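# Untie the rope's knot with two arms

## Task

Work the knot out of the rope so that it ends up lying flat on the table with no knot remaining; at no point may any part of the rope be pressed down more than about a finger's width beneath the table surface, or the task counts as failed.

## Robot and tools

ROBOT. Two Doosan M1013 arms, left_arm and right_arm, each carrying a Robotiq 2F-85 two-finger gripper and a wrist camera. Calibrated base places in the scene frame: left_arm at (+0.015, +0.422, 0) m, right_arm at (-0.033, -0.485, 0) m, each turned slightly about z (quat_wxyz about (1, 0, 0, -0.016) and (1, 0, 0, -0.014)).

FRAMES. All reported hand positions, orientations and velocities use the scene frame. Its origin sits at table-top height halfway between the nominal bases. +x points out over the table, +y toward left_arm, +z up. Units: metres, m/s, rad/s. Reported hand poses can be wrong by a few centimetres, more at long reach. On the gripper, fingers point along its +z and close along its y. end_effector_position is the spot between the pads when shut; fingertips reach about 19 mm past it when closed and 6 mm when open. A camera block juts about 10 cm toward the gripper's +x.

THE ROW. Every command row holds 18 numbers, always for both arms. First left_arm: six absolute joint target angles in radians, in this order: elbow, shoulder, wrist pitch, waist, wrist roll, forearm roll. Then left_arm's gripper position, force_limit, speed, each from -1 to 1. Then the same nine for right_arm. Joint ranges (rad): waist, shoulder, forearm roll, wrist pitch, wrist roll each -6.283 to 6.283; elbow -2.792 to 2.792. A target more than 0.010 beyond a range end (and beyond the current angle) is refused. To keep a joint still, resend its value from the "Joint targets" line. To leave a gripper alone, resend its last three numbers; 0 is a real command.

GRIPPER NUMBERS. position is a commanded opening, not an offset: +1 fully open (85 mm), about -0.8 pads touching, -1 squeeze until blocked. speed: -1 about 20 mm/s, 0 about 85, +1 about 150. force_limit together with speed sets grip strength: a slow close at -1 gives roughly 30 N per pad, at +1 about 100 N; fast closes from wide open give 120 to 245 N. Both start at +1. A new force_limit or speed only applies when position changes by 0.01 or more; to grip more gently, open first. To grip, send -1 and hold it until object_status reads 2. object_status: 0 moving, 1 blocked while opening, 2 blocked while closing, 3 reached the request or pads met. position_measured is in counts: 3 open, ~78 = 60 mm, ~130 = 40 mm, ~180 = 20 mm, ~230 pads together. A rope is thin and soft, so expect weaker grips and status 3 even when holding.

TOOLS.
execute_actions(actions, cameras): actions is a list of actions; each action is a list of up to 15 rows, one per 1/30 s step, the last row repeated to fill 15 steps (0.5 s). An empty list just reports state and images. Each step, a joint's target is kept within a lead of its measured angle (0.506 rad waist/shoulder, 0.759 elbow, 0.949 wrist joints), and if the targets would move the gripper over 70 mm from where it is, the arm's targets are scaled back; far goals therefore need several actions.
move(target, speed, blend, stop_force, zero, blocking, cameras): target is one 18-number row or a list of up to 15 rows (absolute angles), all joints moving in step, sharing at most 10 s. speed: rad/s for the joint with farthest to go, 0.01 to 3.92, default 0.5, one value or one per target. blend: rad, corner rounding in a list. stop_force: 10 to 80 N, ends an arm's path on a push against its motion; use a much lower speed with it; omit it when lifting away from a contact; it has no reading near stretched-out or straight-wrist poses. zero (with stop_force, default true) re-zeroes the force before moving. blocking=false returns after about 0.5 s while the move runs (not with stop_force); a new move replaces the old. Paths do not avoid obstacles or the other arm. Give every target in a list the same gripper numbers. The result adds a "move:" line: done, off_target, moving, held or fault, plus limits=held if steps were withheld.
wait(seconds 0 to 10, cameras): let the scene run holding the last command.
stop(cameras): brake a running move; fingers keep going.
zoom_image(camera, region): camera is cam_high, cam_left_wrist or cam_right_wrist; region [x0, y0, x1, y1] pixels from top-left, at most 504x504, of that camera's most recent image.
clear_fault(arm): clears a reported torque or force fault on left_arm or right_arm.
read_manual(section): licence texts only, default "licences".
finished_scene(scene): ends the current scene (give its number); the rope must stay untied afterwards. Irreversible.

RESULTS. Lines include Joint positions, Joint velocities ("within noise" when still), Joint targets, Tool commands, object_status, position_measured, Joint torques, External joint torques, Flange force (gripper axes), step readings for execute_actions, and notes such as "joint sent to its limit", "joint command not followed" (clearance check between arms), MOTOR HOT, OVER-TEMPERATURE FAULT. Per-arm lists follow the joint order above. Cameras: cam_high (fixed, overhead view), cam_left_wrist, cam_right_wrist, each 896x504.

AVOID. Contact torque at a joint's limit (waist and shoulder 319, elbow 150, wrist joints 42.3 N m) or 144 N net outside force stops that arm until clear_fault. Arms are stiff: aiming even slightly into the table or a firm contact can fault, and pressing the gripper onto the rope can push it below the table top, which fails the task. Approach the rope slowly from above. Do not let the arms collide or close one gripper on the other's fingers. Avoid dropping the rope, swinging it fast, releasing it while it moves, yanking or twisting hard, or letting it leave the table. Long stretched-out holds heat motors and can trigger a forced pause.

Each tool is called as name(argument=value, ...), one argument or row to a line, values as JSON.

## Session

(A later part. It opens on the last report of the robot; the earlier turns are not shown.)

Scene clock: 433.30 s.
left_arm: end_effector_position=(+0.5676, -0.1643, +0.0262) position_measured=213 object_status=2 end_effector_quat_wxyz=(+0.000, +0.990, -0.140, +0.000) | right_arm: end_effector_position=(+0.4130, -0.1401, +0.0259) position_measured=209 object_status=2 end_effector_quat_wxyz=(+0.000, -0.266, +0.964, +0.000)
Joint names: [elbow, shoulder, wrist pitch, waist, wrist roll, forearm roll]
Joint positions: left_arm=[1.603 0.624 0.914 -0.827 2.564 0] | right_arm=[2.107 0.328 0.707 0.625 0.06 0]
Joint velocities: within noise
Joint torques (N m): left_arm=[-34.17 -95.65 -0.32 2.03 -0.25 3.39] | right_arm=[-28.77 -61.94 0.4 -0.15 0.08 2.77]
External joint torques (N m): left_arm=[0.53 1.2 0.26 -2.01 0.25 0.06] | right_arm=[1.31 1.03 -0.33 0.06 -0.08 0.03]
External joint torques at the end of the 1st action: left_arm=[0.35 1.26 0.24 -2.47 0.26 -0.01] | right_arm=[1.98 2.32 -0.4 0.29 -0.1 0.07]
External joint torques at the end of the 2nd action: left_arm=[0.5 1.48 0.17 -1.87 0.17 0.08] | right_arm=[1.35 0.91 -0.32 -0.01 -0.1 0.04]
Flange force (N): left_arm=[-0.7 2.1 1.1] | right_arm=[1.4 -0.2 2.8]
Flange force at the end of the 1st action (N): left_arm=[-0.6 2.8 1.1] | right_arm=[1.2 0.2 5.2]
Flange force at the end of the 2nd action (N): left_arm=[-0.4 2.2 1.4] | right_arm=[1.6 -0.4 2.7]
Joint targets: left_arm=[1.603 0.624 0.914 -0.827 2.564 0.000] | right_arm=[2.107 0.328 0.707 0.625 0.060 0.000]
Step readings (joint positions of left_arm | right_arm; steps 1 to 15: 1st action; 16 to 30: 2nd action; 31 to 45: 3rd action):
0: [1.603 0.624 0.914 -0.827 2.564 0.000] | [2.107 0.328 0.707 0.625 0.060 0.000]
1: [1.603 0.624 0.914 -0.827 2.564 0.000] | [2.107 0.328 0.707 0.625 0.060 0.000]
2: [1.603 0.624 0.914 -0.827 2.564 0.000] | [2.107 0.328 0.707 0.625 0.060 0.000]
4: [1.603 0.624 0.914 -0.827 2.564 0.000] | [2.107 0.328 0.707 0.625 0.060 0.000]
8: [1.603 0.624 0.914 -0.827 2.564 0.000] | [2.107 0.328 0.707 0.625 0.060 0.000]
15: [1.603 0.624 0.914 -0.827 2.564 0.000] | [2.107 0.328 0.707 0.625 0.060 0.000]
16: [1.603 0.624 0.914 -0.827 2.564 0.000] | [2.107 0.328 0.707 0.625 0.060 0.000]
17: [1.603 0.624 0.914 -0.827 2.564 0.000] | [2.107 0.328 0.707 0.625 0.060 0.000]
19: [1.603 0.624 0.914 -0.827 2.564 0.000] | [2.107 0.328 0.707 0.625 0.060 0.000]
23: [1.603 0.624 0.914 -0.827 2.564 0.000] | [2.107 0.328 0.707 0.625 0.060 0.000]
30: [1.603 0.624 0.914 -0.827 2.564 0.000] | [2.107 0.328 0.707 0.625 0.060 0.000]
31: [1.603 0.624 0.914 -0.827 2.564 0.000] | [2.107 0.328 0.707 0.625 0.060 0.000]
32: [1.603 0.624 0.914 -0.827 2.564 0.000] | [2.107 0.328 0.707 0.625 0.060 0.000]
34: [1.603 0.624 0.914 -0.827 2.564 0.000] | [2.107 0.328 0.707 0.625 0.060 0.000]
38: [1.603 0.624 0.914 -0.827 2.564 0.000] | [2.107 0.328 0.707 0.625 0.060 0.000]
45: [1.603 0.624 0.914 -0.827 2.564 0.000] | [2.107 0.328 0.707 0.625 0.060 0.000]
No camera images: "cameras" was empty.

move(
  target=[1.603,0.624,0.914,-0.827,2.564,0,-1,-0.7,-0.8,2.297,0.145,0.7,0.622,0.06,0,-1,-0.7,-0.8],
  speed=0.1,
  stop_force=20,
  cameras=["cam_high","cam_left_wrist","cam_right_wrist"],
)

zoom_image(
  camera="cam_high",
  region=[340, 190, 480, 310],
)

Scene clock: 456.07 s.
left_arm: end_effector_position=(+0.5676, -0.1643, +0.0262) position_measured=213 object_status=2 end_effector_quat_wxyz=(+0.000, +0.990, -0.140, +0.000) | right_arm: end_effector_position=(+0.3204, -0.2048, +0.0499) position_measured=209 object_status=2 end_effector_quat_wxyz=(+0.000, -0.264, +0.965, +0.000)
Joint names: [elbow, shoulder, wrist pitch, waist, wrist roll, forearm roll]
Joint positions: left_arm=[1.603 0.624 0.914 -0.827 2.564 0] | right_arm=[2.297 0.145 0.7 0.622 0.06 0]
Joint velocities: within noise
Joint torques (N m): left_arm=[-34.03 -95.78 -0.26 2.07 -0.23 3.39] | right_arm=[-29.14 -43.73 0.45 -0.22 0.09 2.72]
External joint torques (N m): left_arm=[0.36 1.26 0.19 -2.02 0.23 0.06] | right_arm=[1.91 1.39 -0.39 0.23 -0.09 0.05]
Flange force (N): left_arm=[-0.4 2.4 1.1] | right_arm=[1.5 0.1 4.6]
Joint targets: left_arm=[1.603 0.624 0.914 -0.827 2.564 0.000] | right_arm=[2.297 0.145 0.700 0.622 0.060 0.000]
move: done
camera_calibration:
cam_left_wrist: T_world_to_cam=[[-0.260762, -0.96518, -0.0207639, 0.00103955], [-0.909789, 0.238489, 0.339716, 0.564828], [-0.322935, 0.107476, -0.940299, 0.357122], [0, 0, 0, 1]] pos_world=[0.629472, -0.172084, 0.143942]
cam_right_wrist: T_world_to_cam=[[-0.531094, 0.847308, 0.00303115, 0.350569], [0.781779, 0.488635, 0.387372, -0.153343], [0.326742, 0.208101, -0.921918, 0.114163], [0, 0, 0, 1]] pos_world=[0.268764, -0.245868, 0.163587]

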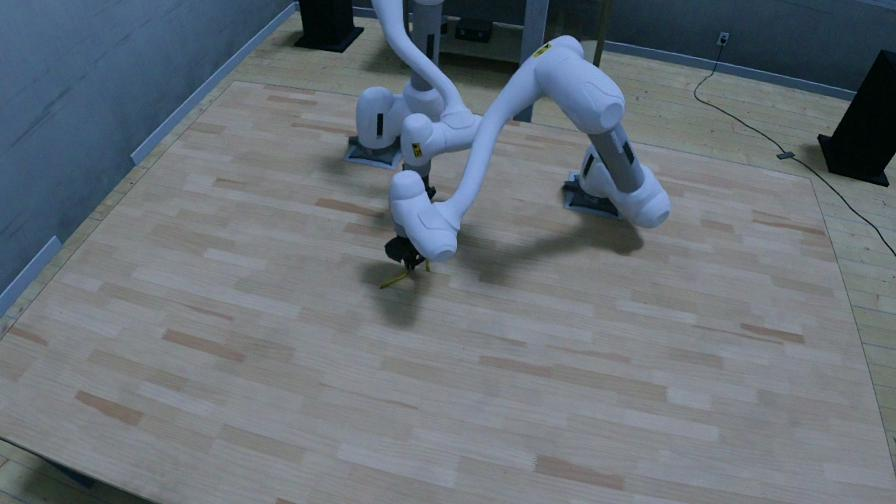

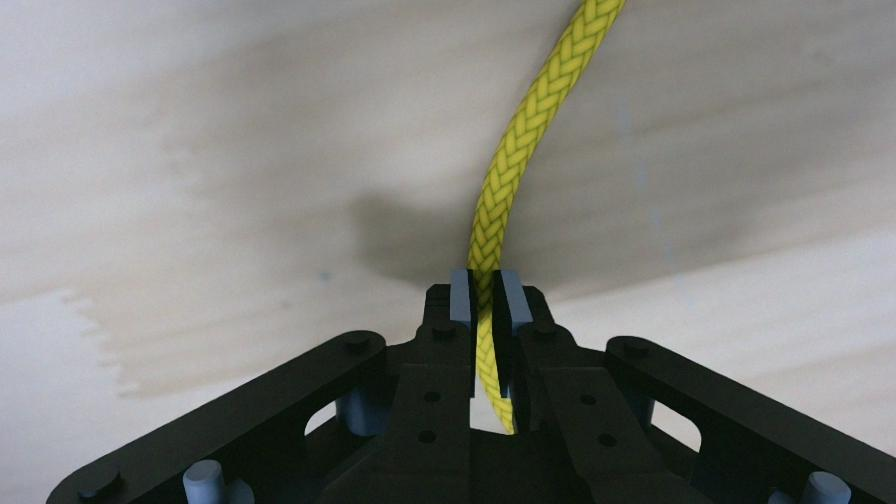

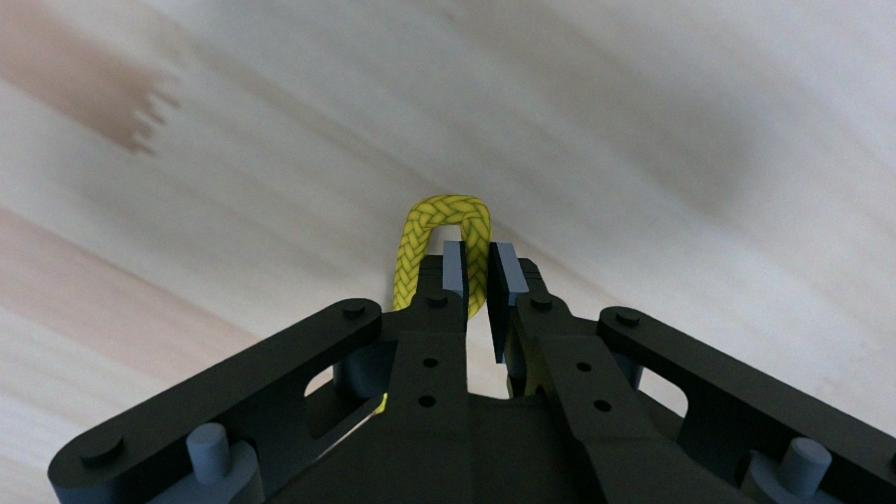

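Scaled by 3.600 from the camera's 896x504 image, which has a finer 1280x720 frame.

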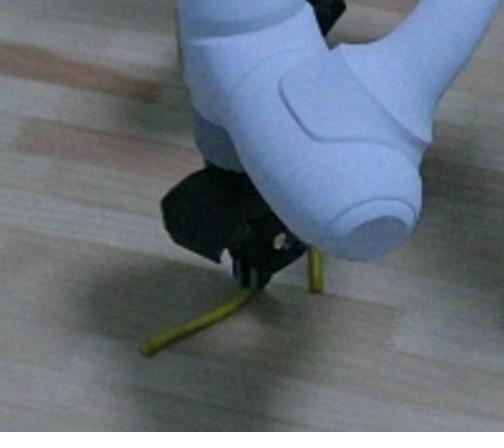

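move(
  target=[1.603,0.624,0.914,-0.827,2.564,0,-1,-0.7,-0.8,2.441,-0.009,0.709,0.643,0.06,0,-1,-0.7,-0.8],
  speed=0.1,
  stop_force=20,
  cameras=["cam_high","cam_left_wrist","cam_right_wrist"],
)

zoom_image(
  camera="cam_high",
  region=[340, 160, 480, 310],
)

Scene clock: 472.73 s.
left_arm: end_effector_position=(+0.5676, -0.1643, +0.0262) position_measured=213 object_status=2 end_effector_quat_wxyz=(+0.000, +0.990, -0.140, +0.000) | right_arm: end_effector_position=(+0.2404, -0.2498, +0.0600) position_measured=209 object_status=2 end_effector_quat_wxyz=(+0.000, -0.274, +0.962, +0.000)
Joint names: [elbow, shoulder, wrist pitch, waist, wrist roll, forearm roll]
Joint positions: left_arm=[1.603 0.624 0.914 -0.827 2.564 0] | right_arm=[2.441 -0.009 0.709 0.643 0.06 0]
Joint velocities: within noise
Joint torques (N m): left_arm=[-34.3 -95.9 -0.31 2.35 -0.21 3.4] | right_arm=[-29.49 -27.85 0.48 -0.36 0.07 2.82]
External joint torques (N m): left_arm=[0.69 1.55 0.24 -2.65 0.21 0.04] | right_arm=[1.95 1.21 -0.42 0.35 -0.07 -0.01]
Flange force (N): left_arm=[-1.1 2.9 1.5] | right_arm=[1.2 0.6 5.2]
Joint targets: left_arm=[1.603 0.624 0.914 -0.827 2.564 0.000] | right_arm=[2.441 -0.009 0.709 0.643 0.060 0.000]
move: done
camera_calibration:
cam_left_wrist: T_world_to_cam=[[-0.260762, -0.96518, -0.0207639, 0.00103955], [-0.909789, 0.238489, 0.339716, 0.564828], [-0.322935, 0.107476, -0.940299, 0.357122], [0, 0, 0, 1]] pos_world=[0.629472, -0.172084, 0.143942]
cam_right_wrist: T_world_to_cam=[[-0.548829, 0.835929, 0.00307995, 0.347565], [0.771018, 0.504781, 0.388237, -0.066169], [0.322984, 0.21545, -0.921554, 0.161645], [0, 0, 0, 1]] pos_world=[0.189563, -0.291965, 0.173583]

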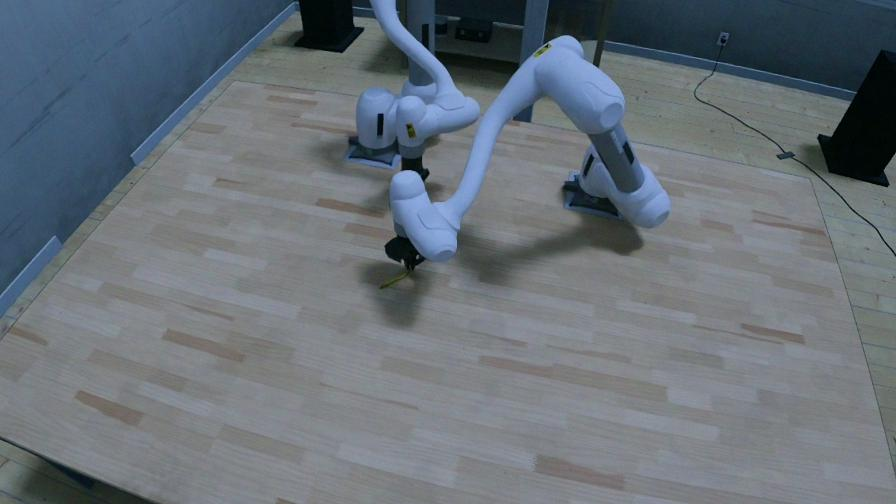

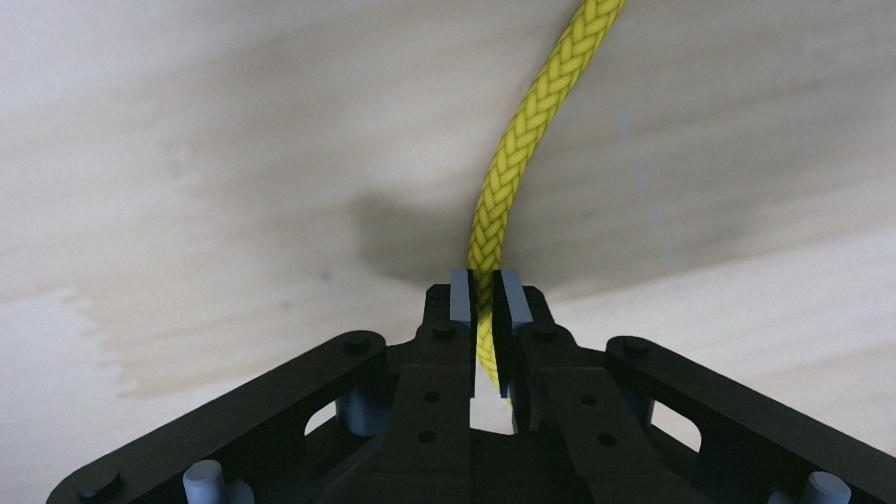

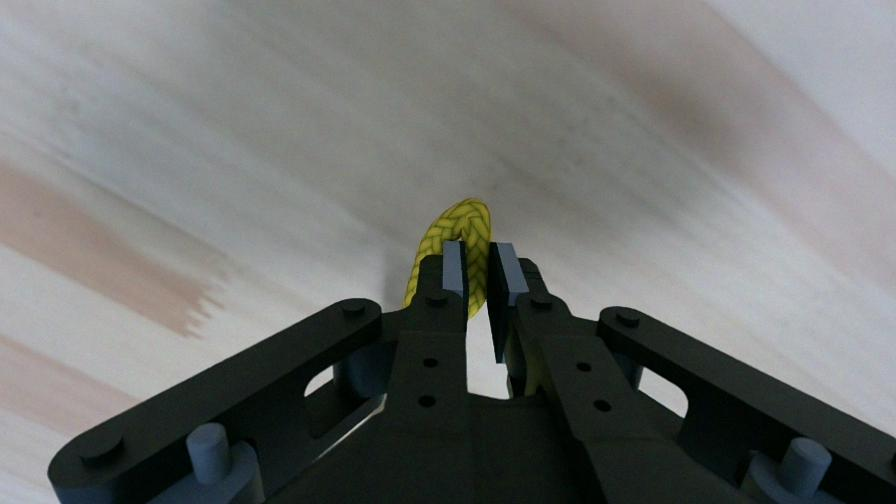

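Scaled by 3.360 from the camera's 896x504 image, which has a finer 1280x720 frame.

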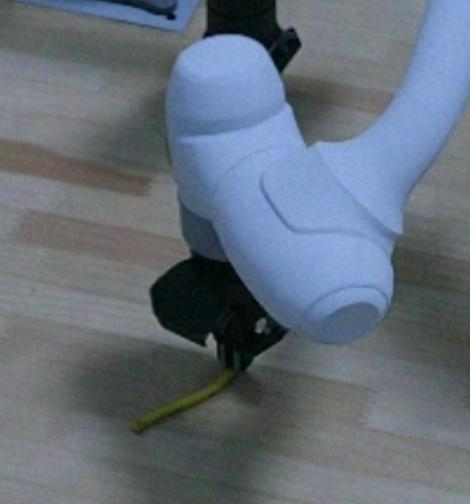

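execute_actions(
  actions=[
    [[1.603,0.624,0.914,-0.827,2.564,0,-0.1,-0.7,-0.5,2.441,-0.009,0.709,0.643,0.06,0,-1,-0.7,-0.8]],
    [[1.603,0.624,0.914,-0.827,2.564,0,-0.1,-0.7,-0.5,2.441,-0.009,0.709,0.643,0.06,0,-1,-0.7,-0.8]],
  ],
  cameras=[],
)

move(
  target=[
    [1.567,0.565,1.009,-0.827,2.564,0,-0.1,-0.7,-0.5,2.441,-0.009,0.709,0.643,0.06,0,-1,-0.7,-0.8],
    [1.467,0.4,1.2,-0.3,2.564,0,-0.1,-0.7,-0.5,2.441,-0.009,0.709,0.643,0.06,0,-1,-0.7,-0.8],
  ],
  cameras=["cam_high"],
)

zoom_image(
  camera="cam_high",
  region=[360, 160, 480, 300],
)

Scene clock: 486.30 s.
left_arm: end_effector_position=(+0.5676, -0.1643, +0.0262) position_measured=141 object_status=3 end_effector_quat_wxyz=(+0.000, +0.990, -0.140, +0.000) | right_arm: end_effector_position=(+0.2404, -0.2498, +0.0600) position_measured=209 object_status=2 end_effector_quat_wxyz=(+0.000, -0.274, +0.962, +0.000)
Joint names: [elbow, shoulder, wrist pitch, waist, wrist roll, forearm roll]
Joint positions: left_arm=[1.603 0.624 0.914 -0.827 2.564 0] | right_arm=[2.441 -0.009 0.709 0.643 0.06 0]
Joint velocities: within noise
Joint torques (N m): left_arm=[-34.36 -96.28 -0.34 2.28 -0.24 3.46] | right_arm=[-29.53 -27.8 0.46 -0.3 0.04 2.76]
External joint torques (N m): left_arm=[0.68 1.66 0.27 -1.95 0.24 0] | right_arm=[1.91 1.19 -0.4 0.22 -0.04 0.05]
External joint torques at the end of the 1st action: left_arm=[0.56 0.96 0.15 -2.11 0.2 0.01] | right_arm=[2.04 1.43 -0.37 0.37 -0.13 0.05]
Flange force (N): left_arm=[-0.5 2.2 1.6] | right_arm=[1.1 0.3 5.0]
Flange force at the end of the 1st action (N): left_arm=[-1.2 2.0 1.0] | right_arm=[1.0 0.5 5.5]
Joint targets: left_arm=[1.603 0.624 0.914 -0.827 2.564 0.000] | right_arm=[2.441 -0.009 0.709 0.643 0.060 0.000]
Step readings (joint positions of left_arm | right_arm; steps 1 to 15: 1st action; 16 to 30: 2nd action):
0: [1.603 0.624 0.914 -0.827 2.564 0.000] | [2.441 -0.009 0.709 0.643 0.060 0.000]
1: [1.603 0.624 0.914 -0.827 2.564 0.000] | [2.441 -0.009 0.709 0.643 0.060 0.000]
2: [1.603 0.624 0.914 -0.827 2.564 0.000] | [2.441 -0.009 0.709 0.643 0.060 0.000]
4: [1.603 0.624 0.914 -0.827 2.564 0.000] | [2.441 -0.009 0.709 0.643 0.060 0.000]
8: [1.603 0.624 0.914 -0.827 2.564 0.000] | [2.441 -0.009 0.709 0.643 0.060 0.000]
15: [1.603 0.624 0.914 -0.827 2.564 0.000] | [2.441 -0.009 0.709 0.643 0.060 0.000]
16: [1.603 0.624 0.914 -0.827 2.564 0.000] | [2.441 -0.009 0.709 0.643 0.060 0.000]
17: [1.603 0.624 0.914 -0.827 2.564 0.000] | [2.441 -0.009 0.709 0.643 0.060 0.000]
19: [1.603 0.624 0.914 -0.827 2.564 0.000] | [2.441 -0.009 0.709 0.643 0.060 0.000]
23: [1.603 0.624 0.914 -0.827 2.564 0.000] | [2.441 -0.009 0.709 0.643 0.060 0.000]
30: [1.603 0.624 0.914 -0.827 2.564 0.000] | [2.441 -0.009 0.709 0.643 0.060 0.000]
No camera images: "cameras" was empty.

Scene clock: 488.13 s.
left_arm: end_effector_position=(+0.7803, +0.1956, +0.2727) position_measured=141 object_status=3 end_effector_quat_wxyz=(+0.016, +0.992, +0.123, +0.033) | right_arm: end_effector_position=(+0.2404, -0.2498, +0.0600) position_measured=209 object_status=2 end_effector_quat_wxyz=(+0.000, -0.274, +0.962, +0.000)
Joint names: [elbow, shoulder, wrist pitch, waist, wrist roll, forearm roll]
Joint positions: left_arm=[1.467 0.4 1.2 -0.3 2.564 0] | right_arm=[2.441 -0.009 0.709 0.643 0.06 0]
Joint velocities: within noise
Joint torques (N m): left_arm=[-41.57 -82.21 -0.5 4.22 -0.22 4.13] | right_arm=[-29.53 -27.92 0.43 0.02 0.09 2.78]
External joint torques (N m): left_arm=[0.79 0.98 0.23 -4.16 0.22 0.03] | right_arm=[2.01 1.28 -0.36 0.05 -0.09 0.03]
Flange force (N): left_arm=[-2.9 4.2 1.0] | right_arm=[1.1 -0.3 5.2]
Joint targets: left_arm=[1.467 0.400 1.200 -0.300 2.564 0.000] | right_arm=[2.441 -0.009 0.709 0.643 0.060 0.000]
move: done
Images, in order (width x height): cam_high 896x504.

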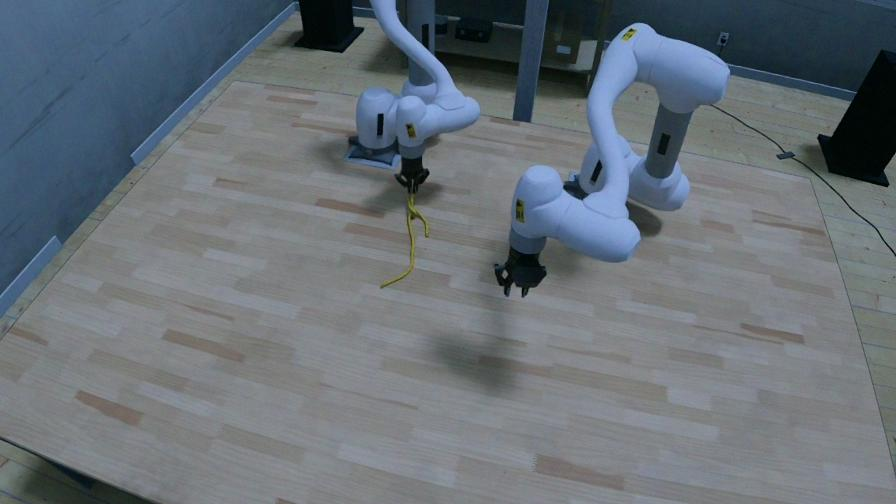

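Scaled by 3.600 from the camera's 896x504 image, which has a finer 1280x720 frame.

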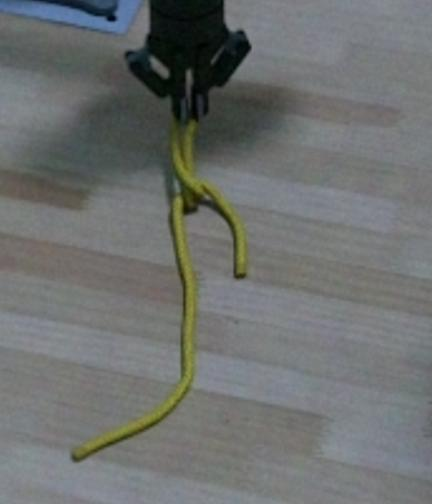

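move(
  target=[1.664,0.468,1.01,-0.953,2.438,0,-0.1,-0.7,-0.5,2.441,-0.009,0.709,0.643,0.06,0,-1,-0.7,-0.8],
  cameras=["cam_left_wrist"],
)

Scene clock: 508.93 s.
left_arm: end_effector_position=(+0.4605, -0.1853, +0.1200) position_measured=141 object_status=3 end_effector_quat_wxyz=(+0.000, +0.990, -0.140, +0.000) | right_arm: end_effector_position=(+0.2404, -0.2498, +0.0600) position_measured=209 object_status=2 end_effector_quat_wxyz=(+0.000, -0.274, +0.962, +0.000)
Joint names: [elbow, shoulder, wrist pitch, waist, wrist roll, forearm roll]
Joint positions: left_arm=[1.664 0.468 1.01 -0.953 2.438 0] | right_arm=[2.441 -0.009 0.709 0.643 0.06 0]
Joint velocities: within noise
Joint torques (N m): left_arm=[-36.75 -84.28 -0.19 4.17 -0.19 3.71] | right_arm=[-29.49 -27.66 0.44 -0.13 0.1 2.76]
External joint torques (N m): left_arm=[0.75 1.17 0.13 -4.06 0.19 -0.01] | right_arm=[1.97 1.19 -0.38 0.16 -0.1 0.05]
Flange force (N): left_arm=[-3.3 4.0 1.4] | right_arm=[1.2 0.0 5.0]
Joint targets: left_arm=[1.664 0.468 1.010 -0.953 2.438 0.000] | right_arm=[2.441 -0.009 0.709 0.643 0.060 0.000]
move: done
camera_calibration:
cam_left_wrist: T_world_to_cam=[[-0.260612, -0.965207, -0.0213739, -0.0452211], [-0.909617, 0.238063, 0.340475, 0.440328], [-0.323541, 0.108174, -0.94001, 0.413326], [0, 0, 0, 1]] pos_world=[0.522473, -0.193185, 0.237643]
Images, in order (width x height): cam_left_wrist 896x504.

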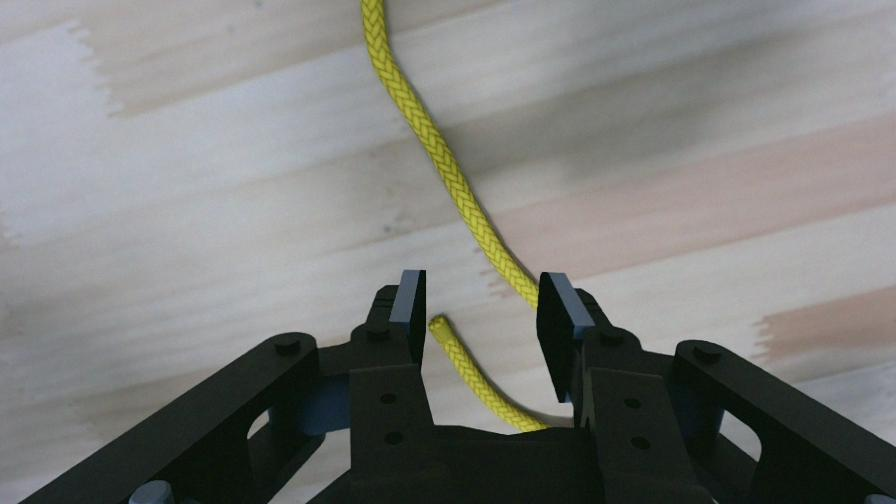

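move(
  target=[1.664,0.468,1.01,-0.953,1.858,0,-0.2,-0.7,-0.5,2.441,-0.009,0.709,0.643,0.06,0,-1,-0.7,-0.8],
  cameras=[],
)

move(
  target=[1.722,0.558,0.862,-0.953,1.858,0,-0.2,-0.7,-0.5,2.441,-0.009,0.709,0.643,0.06,0,-1,-0.7,-0.8],
  speed=0.12,
  stop_force=15,
  cameras=["cam_left_wrist"],
)

Scene clock: 529.37 s.
left_arm: end_effector_position=(+0.4604, -0.1854, +0.1200) position_measured=154 object_status=3 end_effector_quat_wxyz=(+0.000, +0.989, +0.149, +0.000) | right_arm: end_effector_position=(+0.2404, -0.2498, +0.0600) position_measured=209 object_status=2 end_effector_quat_wxyz=(+0.000, -0.274, +0.962, +0.000)
Joint names: [elbow, shoulder, wrist pitch, waist, wrist roll, forearm roll]
Joint positions: left_arm=[1.664 0.468 1.01 -0.953 1.858 0] | right_arm=[2.441 -0.009 0.709 0.643 0.06 0]
Joint velocities: within noise
Joint torques (N m): left_arm=[-36.64 -84.03 -0.23 1.9 -0.26 3.65] | right_arm=[-29.55 -27.87 0.43 -0.29 0.1 2.8]
External joint torques (N m): left_arm=[0.69 1.01 0.21 -1.91 0.26 0.06] | right_arm=[1.93 1.17 -0.36 0.32 -0.1 0.02]
Flange force (N): left_arm=[-2.1 0.7 1.0] | right_arm=[1.2 0.4 4.9]
Joint targets: left_arm=[1.664 0.468 1.010 -0.953 1.858 0.000] | right_arm=[2.441 -0.009 0.709 0.643 0.060 0.000]
move: done
No camera images: "cameras" was empty.

Scene clock: 531.50 s.
left_arm: end_effector_position=(+0.4601, -0.1850, +0.0260) position_measured=154 object_status=3 end_effector_quat_wxyz=(+0.000, +0.989, +0.149, +0.000) | right_arm: end_effector_position=(+0.2404, -0.2498, +0.0600) position_measured=209 object_status=2 end_effector_quat_wxyz=(+0.000, -0.274, +0.962, +0.000)
Joint names: [elbow, shoulder, wrist pitch, waist, wrist roll, forearm roll]
Joint positions: left_arm=[1.722 0.558 0.862 -0.953 1.858 0] | right_arm=[2.441 -0.009 0.709 0.643 0.06 0]
Joint velocities: within noise
Joint torques (N m): left_arm=[-32.73 -88.64 -0.28 2.19 -0.23 3.29] | right_arm=[-29.52 -27.72 0.42 -0.42 0.09 2.76]
External joint torques (N m): left_arm=[0.5 1.26 0.25 -2.5 0.23 0.04] | right_arm=[1.94 1.09 -0.35 0.42 -0.09 0.05]
Flange force (N): left_arm=[-2.7 1.5 1.2] | right_arm=[1.4 0.7 4.7]
Joint targets: left_arm=[1.722 0.558 0.862 -0.953 1.858 0.000] | right_arm=[2.441 -0.009 0.709 0.643 0.060 0.000]
move: done
camera_calibration:
cam_left_wrist: T_world_to_cam=[[0.310799, -0.950231, -0.0215821, -0.307208], [-0.891433, -0.299296, 0.340249, 0.364218], [-0.329775, -0.0865102, -0.940088, 0.291673], [0, 0, 0, 1]] pos_world=[0.516342, -0.157677, 0.143643]
Images, in order (width x height): cam_left_wrist 896x504.

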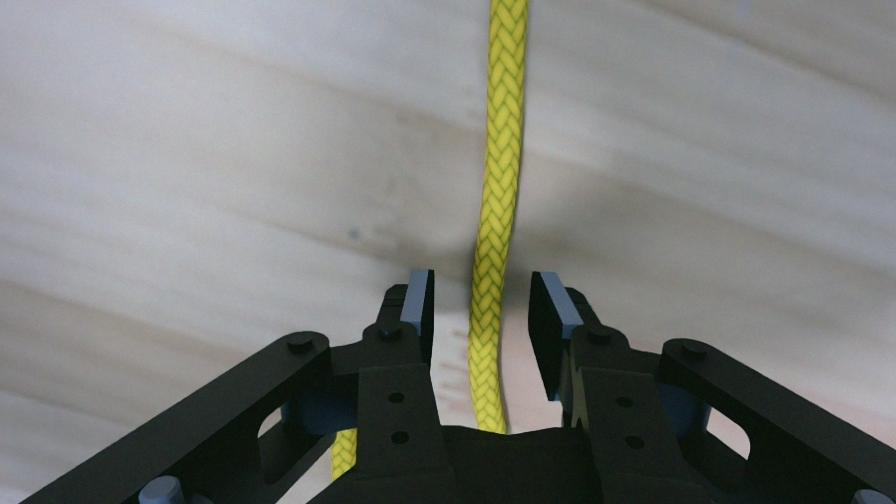

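execute_actions(
  actions=[
    [[1.722,0.558,0.862,-0.953,1.858,0,-1,-0.7,-0.8,2.441,-0.009,0.709,0.643,0.06,0,-1,-0.7,-0.8]],
    [[1.722,0.558,0.862,-0.953,1.858,0,-1,-0.7,-0.8,2.441,-0.009,0.709,0.643,0.06,0,-1,-0.7,-0.8]],
    [[1.722,0.558,0.862,-0.953,1.858,0,-1,-0.7,-0.8,2.441,-0.009,0.709,0.643,0.06,0,-1,-0.7,-0.8]],
  ],
  cameras=[],
)

move(
  target=[1.57,0.613,0.958,-0.815,1.996,0,-1,-0.7,-0.8,2.441,-0.009,0.709,0.643,0.06,0,-1,-0.7,-0.8],
  speed=0.1,
  stop_force=20,
  cameras=["cam_left_wrist","cam_right_wrist"],
)

zoom_image(
  camera="cam_left_wrist",
  region=[300, 0, 700, 450],
)

Scene clock: 548.33 s.
left_arm: end_effector_position=(+0.4601, -0.1850, +0.0260) position_measured=211 object_status=2 end_effector_quat_wxyz=(+0.000, +0.989, +0.149, +0.000) | right_arm: end_effector_position=(+0.2404, -0.2498, +0.0600) position_measured=209 object_status=2 end_effector_quat_wxyz=(+0.000, -0.274, +0.962, +0.000)
Joint names: [elbow, shoulder, wrist pitch, waist, wrist roll, forearm roll]
Joint positions: left_arm=[1.722 0.558 0.862 -0.953 1.858 0] | right_arm=[2.441 -0.009 0.709 0.643 0.06 0]
Joint velocities: within noise
Joint torques (N m): left_arm=[-32.82 -88.92 -0.25 2.3 -0.22 3.26] | right_arm=[-29.7 -27.72 0.4 -0.39 0.1 2.75]
External joint torques (N m): left_arm=[0.55 1.5 0.22 -2.52 0.22 0.07] | right_arm=[2.21 1.1 -0.33 0.43 -0.1 0.06]
External joint torques at the end of the 1st action: left_arm=[0.5 1.82 0.2 -2.06 0.24 0.1] | right_arm=[1.98 1.31 -0.35 0.18 -0.08 0.03]
External joint torques at the end of the 2nd action: left_arm=[0.48 1.31 0.18 -2.04 0.24 0.09] | right_arm=[1.96 1.07 -0.37 0.26 -0.1 0.03]
Flange force (N): left_arm=[-2.6 1.7 1.5] | right_arm=[1.8 0.7 4.9]
Flange force at the end of the 1st action (N): left_arm=[-1.9 2.0 1.9] | right_arm=[1.0 0.1 5.2]
Flange force at the end of the 2nd action (N): left_arm=[-2.0 1.4 1.3] | right_arm=[1.4 0.2 4.8]
Joint targets: left_arm=[1.722 0.558 0.862 -0.953 1.858 0.000] | right_arm=[2.441 -0.009 0.709 0.643 0.060 0.000]
Step readings (joint positions of left_arm | right_arm; steps 1 to 15: 1st action; 16 to 30: 2nd action; 31 to 45: 3rd action):
0: [1.722 0.558 0.862 -0.953 1.858 0.000] | [2.441 -0.009 0.709 0.643 0.060 0.000]
1: [1.722 0.558 0.862 -0.953 1.858 0.000] | [2.441 -0.009 0.709 0.643 0.060 0.000]
2: [1.722 0.558 0.862 -0.953 1.858 0.000] | [2.441 -0.009 0.709 0.643 0.060 0.000]
4: [1.722 0.558 0.862 -0.953 1.858 0.000] | [2.441 -0.009 0.709 0.643 0.060 0.000]
8: [1.722 0.558 0.862 -0.953 1.858 0.000] | [2.441 -0.009 0.709 0.643 0.060 0.000]
15: [1.722 0.558 0.862 -0.953 1.858 0.000] | [2.441 -0.009 0.709 0.643 0.060 0.000]
16: [1.722 0.558 0.862 -0.953 1.858 0.000] | [2.441 -0.009 0.709 0.643 0.060 0.000]
17: [1.722 0.558 0.862 -0.953 1.858 0.000] | [2.441 -0.009 0.709 0.643 0.060 0.000]
19: [1.722 0.558 0.862 -0.953 1.858 0.000] | [2.441 -0.009 0.709 0.643 0.060 0.000]
23: [1.722 0.558 0.862 -0.953 1.858 0.000] | [2.441 -0.009 0.709 0.643 0.060 0.000]
30: [1.722 0.558 0.862 -0.953 1.858 0.000] | [2.441 -0.009 0.709 0.643 0.060 0.000]
31: [1.722 0.558 0.862 -0.953 1.858 0.000] | [2.441 -0.009 0.709 0.643 0.060 0.000]
32: [1.722 0.558 0.862 -0.953 1.858 0.000] | [2.441 -0.009 0.709 0.643 0.060 0.000]
34: [1.722 0.558 0.862 -0.953 1.858 0.000] | [2.441 -0.009 0.709 0.643 0.060 0.000]
38: [1.722 0.558 0.862 -0.953 1.858 0.000] | [2.441 -0.009 0.709 0.643 0.060 0.000]
45: [1.722 0.558 0.862 -0.953 1.858 0.000] | [2.441 -0.009 0.709 0.643 0.060 0.000]
No camera images: "cameras" was empty.

Scene clock: 550.77 s.
left_arm: end_effector_position=(+0.5805, -0.1644, +0.0500) position_measured=211 object_status=2 end_effector_quat_wxyz=(+0.000, +0.989, +0.149, +0.000) | right_arm: end_effector_position=(+0.2404, -0.2498, +0.0600) position_measured=231 object_status=3 end_effector_quat_wxyz=(+0.000, -0.274, +0.962, +0.000)
Joint names: [elbow, shoulder, wrist pitch, waist, wrist roll, forearm roll]
Joint positions: left_arm=[1.57 0.613 0.958 -0.815 1.996 0] | right_arm=[2.441 -0.009 0.709 0.643 0.06 0]
Joint velocities: within noise
Joint torques (N m): left_arm=[-35.18 -96.59 -0.24 2.15 -0.21 3.59] | right_arm=[-29.5 -28.07 0.47 -0.01 0.09 2.78]
External joint torques (N m): left_arm=[0.45 1.96 0.2 -1.81 0.21 0.01] | right_arm=[1.99 1.48 -0.4 -0.01 -0.09 0.02]
Flange force (N): left_arm=[-1.0 2.4 1.8] | right_arm=[0.8 -0.4 5.7]
Joint targets: left_arm=[1.570 0.613 0.958 -0.815 1.996 0.000] | right_arm=[2.441 -0.009 0.709 0.643 0.060 0.000]
move: done
camera_calibration:
cam_left_wrist: T_world_to_cam=[[0.310885, -0.950224, -0.0206061, -0.324626], [-0.891621, -0.299083, 0.339944, 0.469686], [-0.329186, -0.0873105, -0.94022, 0.355234], [0, 0, 0, 1]] pos_world=[0.636641, -0.136977, 0.167642]
cam_right_wrist: T_world_to_cam=[[-0.548838, 0.835923, 0.00310642, 0.347561], [0.770977, 0.504753, 0.388354, -0.0661896], [0.323067, 0.215539, -0.921505, 0.161646], [0, 0, 0, 1]] pos_world=[0.189563, -0.291965, 0.173583]
Images, in order (width x height): cam_left_wrist 896x504, cam_right_wrist 896x504.

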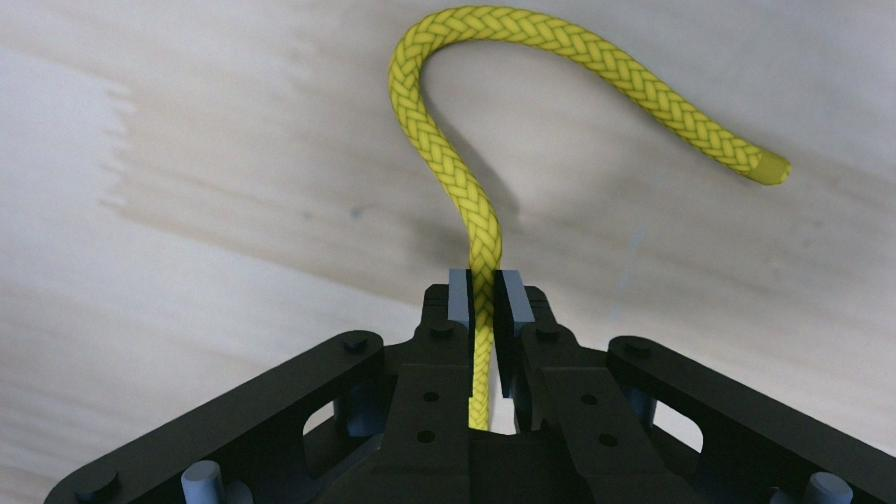

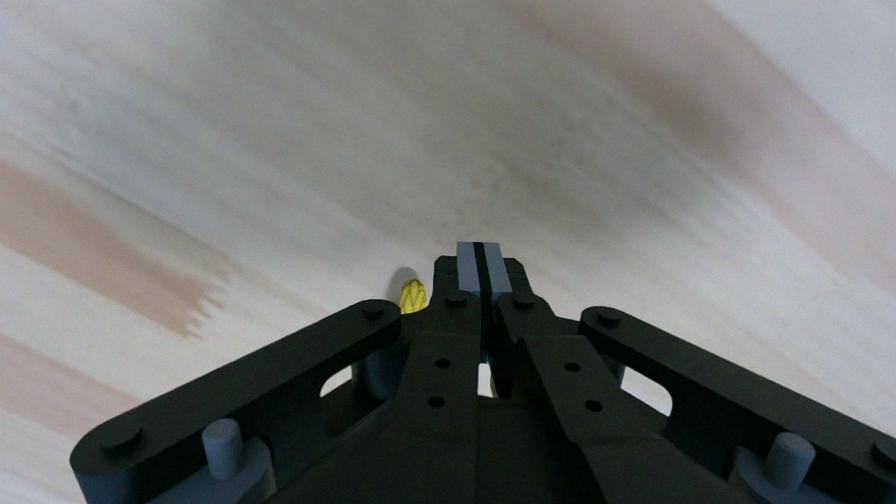

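Scaled by 1.120 from the camera's 896x504 image, which has a finer 1280x720 frame.

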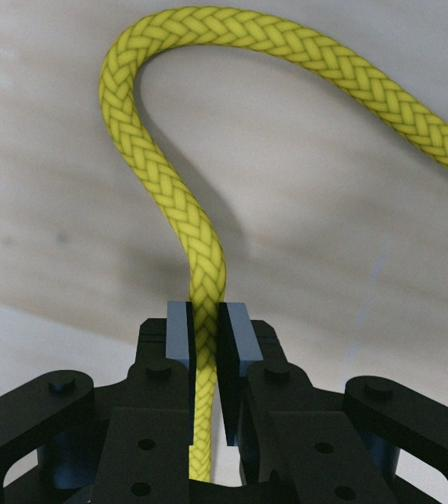

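move(
  target=[1.57,0.613,0.958,-0.815,1.996,0,-1,-0.7,-0.8,2.3,-0.3,1.14,0.643,0.06,0,-1,-0.7,-0.8],
  cameras=["cam_high","cam_right_wrist"],
)

zoom_image(
  camera="cam_high",
  region=[350, 170, 470, 310],
)

Scene clock: 561.97 s.
left_arm: end_effector_position=(+0.5805, -0.1644, +0.0500) position_measured=211 object_status=2 end_effector_quat_wxyz=(+0.000, +0.989, +0.149, +0.000) | right_arm: end_effector_position=(+0.2133, -0.2690, +0.2238) position_measured=231 object_status=3 end_effector_quat_wxyz=(+0.001, -0.274, +0.962, +0.000)
Joint names: [elbow, shoulder, wrist pitch, waist, wrist roll, forearm roll]
Joint positions: left_arm=[1.57 0.613 0.958 -0.815 1.996 0] | right_arm=[2.3 -0.3 1.14 0.643 0.06 0]
Joint velocities: within noise
Joint torques (N m): left_arm=[-35.34 -96.58 -0.26 1.93 -0.18 3.48] | right_arm=[-40.48 -9.77 0.31 -0.41 0.06 3.92]
External joint torques (N m): left_arm=[0.57 1.8 0.22 -1.42 0.18 0.12] | right_arm=[2.08 2.15 -0.25 0.4 -0.06 0]
Flange force (N): left_arm=[-0.8 1.8 1.6] | right_arm=[-1.7 1.3 5.4]
Joint targets: left_arm=[1.570 0.613 0.958 -0.815 1.996 0.000] | right_arm=[2.300 -0.300 1.140 0.643 0.060 0.000]
move: done
camera_calibration:
cam_right_wrist: T_world_to_cam=[[-0.548849, 0.835915, 0.00313871, 0.348162], [0.77067, 0.504549, 0.389227, -0.099409], [0.323778, 0.216046, -0.921136, 0.325337], [0, 0, 0, 1]] pos_world=[0.162363, -0.311165, 0.337279]
Images, in order (width x height): cam_high 896x504, cam_right_wrist 896x504.

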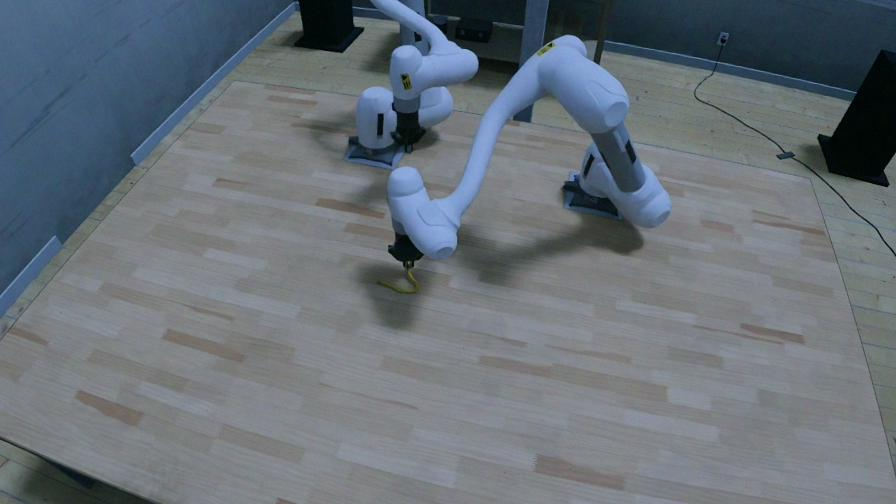

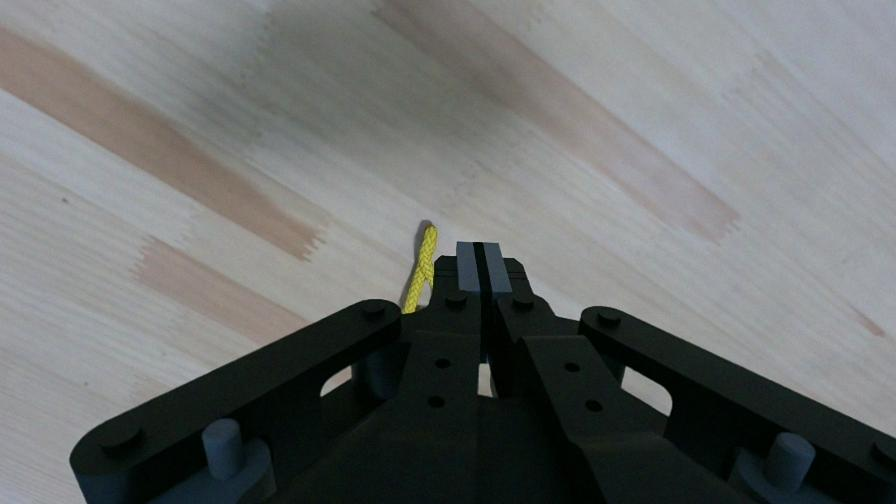

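Scaled by 3.600 from the camera's 896x504 image, which has a finer 1280x720 frame.

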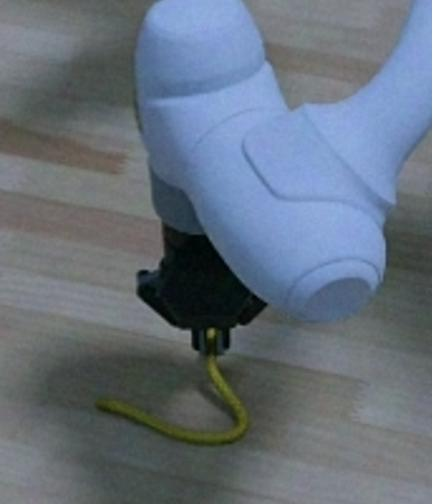

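move(
  target=[1.307,0.348,1.487,-0.759,2.052,0,-1,-0.7,-0.8,2.3,-0.3,1.14,0.643,0.06,0,-1,-0.7,-0.8],
  speed=0.2,
  cameras=["cam_high","cam_right_wrist"],
)

zoom_image(
  camera="cam_high",
  region=[330, 130, 510, 310],
)

Scene clock: 575.77 s.
left_arm: end_effector_position=(+0.5801, -0.0992, +0.3998) position_measured=211 object_status=2 end_effector_quat_wxyz=(+0.000, +0.989, +0.149, +0.000) | right_arm: end_effector_position=(+0.2133, -0.2690, +0.2238) position_measured=231 object_status=3 end_effector_quat_wxyz=(+0.001, -0.274, +0.962, +0.000)
Joint names: [elbow, shoulder, wrist pitch, waist, wrist roll, forearm roll]
Joint positions: left_arm=[1.307 0.348 1.487 -0.759 2.052 0] | right_arm=[2.3 -0.3 1.14 0.643 0.06 0]
Joint velocities: within noise
Joint torques (N m): left_arm=[-43.09 -78.47 -0.24 2.09 -0.16 4.39] | right_arm=[-40.82 -8.41 0.42 -0.16 0.11 3.92]
External joint torques (N m): left_arm=[0.77 0.65 0.2 -2.09 0.16 -0.02] | right_arm=[2.42 0.63 -0.35 0.14 -0.11 0]
Flange force (N): left_arm=[-2.5 0.7 1.0] | right_arm=[1.6 -0.2 4.7]
Joint targets: left_arm=[1.307 0.348 1.487 -0.759 2.052 0.000] | right_arm=[2.300 -0.300 1.140 0.643 0.060 0.000]
move: done
camera_calibration:
cam_right_wrist: T_world_to_cam=[[-0.548785, 0.835957, 0.00317093, 0.348153], [0.770716, 0.504479, 0.389227, -0.099477], [0.323777, 0.216046, -0.921136, 0.325429], [0, 0, 0, 1]] pos_world=[0.162363, -0.311165, 0.337379]
Images, in order (width x height): cam_high 896x504, cam_right_wrist 896x504.

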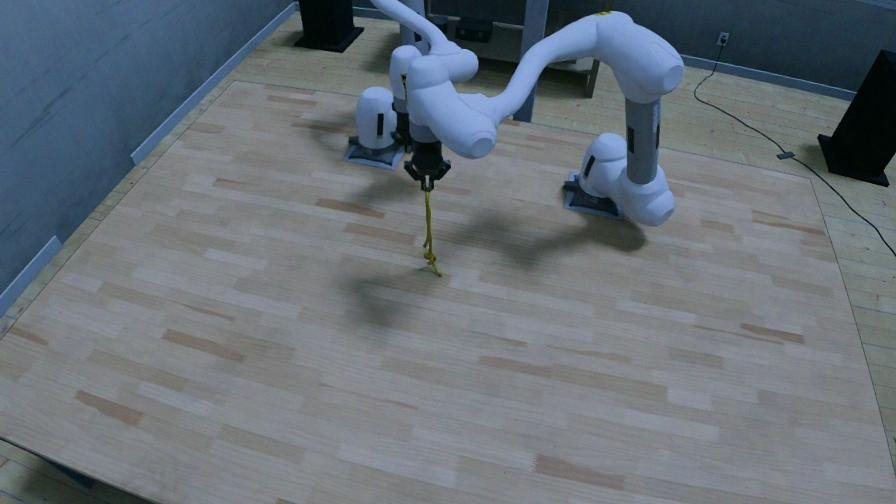

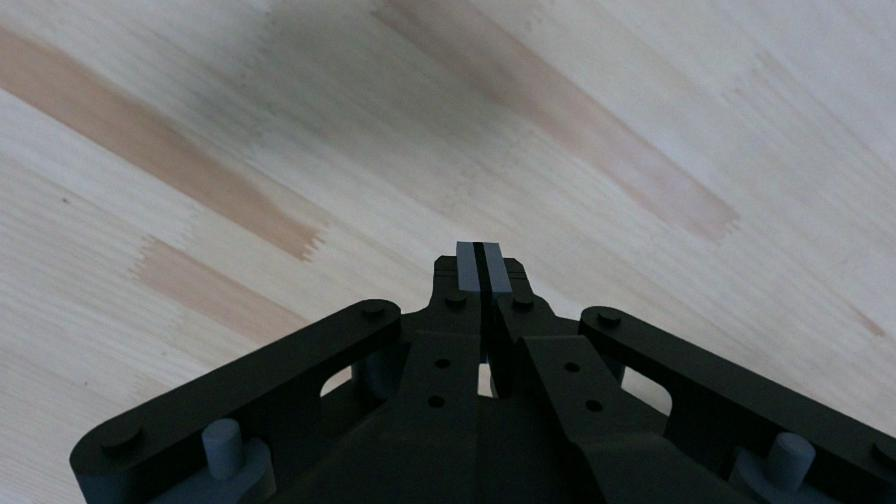

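Scaled by 2.800 from the camera's 896x504 image, which has a finer 1280x720 frame.

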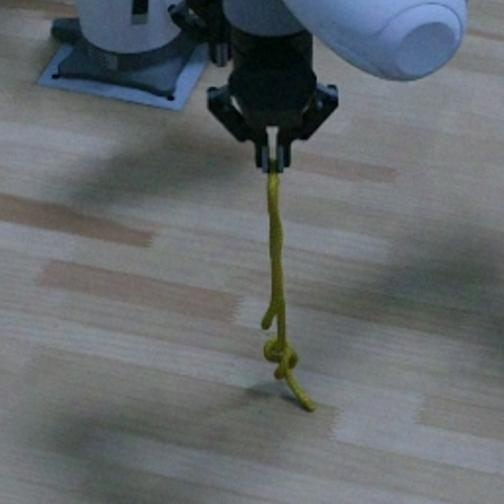

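zoom_image(
  camera="cam_high",
  region=[410, 225, 460, 285],
)

Scaled by 8.400 from the camera's 896x504 image, which has a finer 1280x720 frame.

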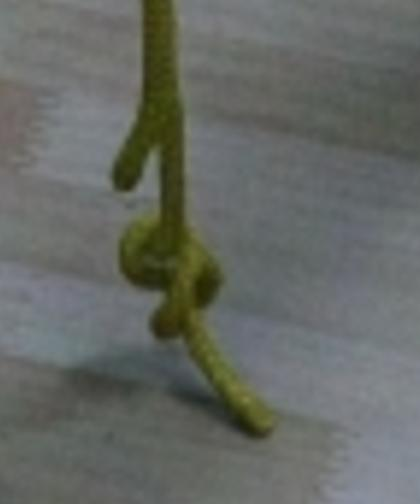

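move(
  target=[1.983,0.4,0.76,-0.472,1.067,0,-1,-0.7,-0.8,2.3,-0.3,1.14,0.643,0.06,0,-1,-0.7,-0.8],
  speed=0.2,
  cameras=["cam_high"],
)

zoom_image(
  camera="cam_high",
  region=[380, 200, 560, 320],
)

Scene clock: 602.30 s.
left_arm: end_effector_position=(+0.5796, +0.1510, +0.0296) position_measured=211 object_status=2 end_effector_quat_wxyz=(-0.001, +0.707, +0.707, +0.000) | right_arm: end_effector_position=(+0.2133, -0.2690, +0.2238) position_measured=231 object_status=3 end_effector_quat_wxyz=(+0.001, -0.274, +0.962, +0.000)
Joint names: [elbow, shoulder, wrist pitch, waist, wrist roll, forearm roll]
Joint positions: left_arm=[1.983 0.4 0.76 -0.472 1.067 0] | right_arm=[2.3 -0.3 1.14 0.643 0.06 0]
Joint velocities: within noise
Joint torques (N m): left_arm=[-11.6 -41.4 -0.17 4.69 0.04 3] | right_arm=[-40.83 -8.4 0.43 -0.36 0.08 3.91]
External joint torques (N m): left_arm=[-17.53 -28.24 0.2 -4.51 -0.04 0.01] | right_arm=[2.3 0.6 -0.37 0.38 -0.08 0.02]
Flange force (N): left_arm=[-6.5 -3.1 -45.6] | right_arm=[1.5 0.7 4.6]
Joint targets: left_arm=[1.983 0.400 0.760 -0.472 1.067 0.000] | right_arm=[2.300 -0.300 1.140 0.643 0.060 0.000]
move: done
Images, in order (width x height): cam_high 896x504.

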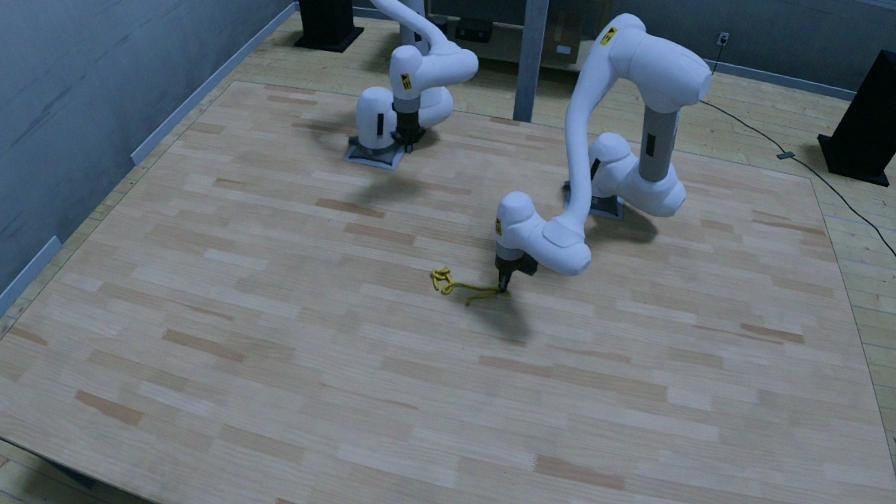

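Scaled by 2.800 from the camera's 896x504 image, which has a finer 1280x720 frame.

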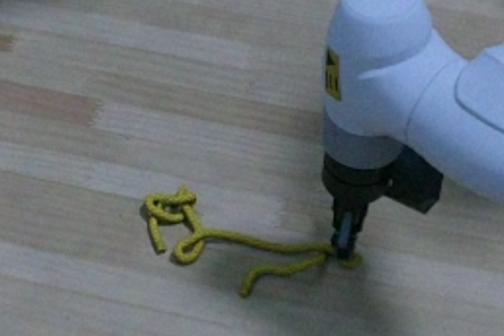

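move(
  target=[1.967,0.381,0.794,-0.472,1.067,0,-1,-0.7,-0.8,2.3,-0.3,1.14,0.643,0.06,0,-1,-0.7,-0.8],
  speed=0.1,
  cameras=[],
)

zoom_image(
  camera="cam_high",
  region=[420, 255, 520, 315],
)

Scene clock: 611.23 s.
left_arm: end_effector_position=(+0.5825, +0.1494, +0.0476) position_measured=211 object_status=2 end_effector_quat_wxyz=(+0.000, +0.707, +0.707, +0.000) | right_arm: end_effector_position=(+0.2133, -0.2690, +0.2238) position_measured=231 object_status=3 end_effector_quat_wxyz=(+0.001, -0.274, +0.962, +0.000)
Joint names: [elbow, shoulder, wrist pitch, waist, wrist roll, forearm roll]
Joint positions: left_arm=[1.967 0.381 0.794 -0.472 1.067 0] | right_arm=[2.3 -0.3 1.14 0.643 0.06 0]
Joint velocities: within noise
Joint torques (N m): left_arm=[-30.94 -68.46 -0.02 2.03 -0.19 3.05] | right_arm=[-40.79 -8.58 0.42 -0.32 0.1 3.89]
External joint torques (N m): left_arm=[0.77 -0.3 0.05 -2.27 0.19 0.06] | right_arm=[2.39 0.94 -0.35 0.28 -0.1 0.02]
Flange force (N): left_arm=[-2.1 -3.3 0.0] | right_arm=[1.0 0.4 5.0]
Joint targets: left_arm=[1.967 0.381 0.794 -0.472 1.067 0.000] | right_arm=[2.300 -0.300 1.140 0.643 0.060 0.000]
move: done
No camera images: "cameras" was empty.

Scaled by 5.040 from the camera's 896x504 image, which has a finer 1280x720 frame.

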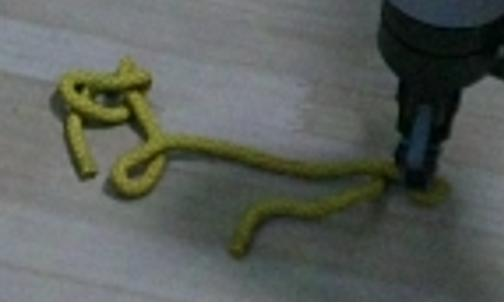

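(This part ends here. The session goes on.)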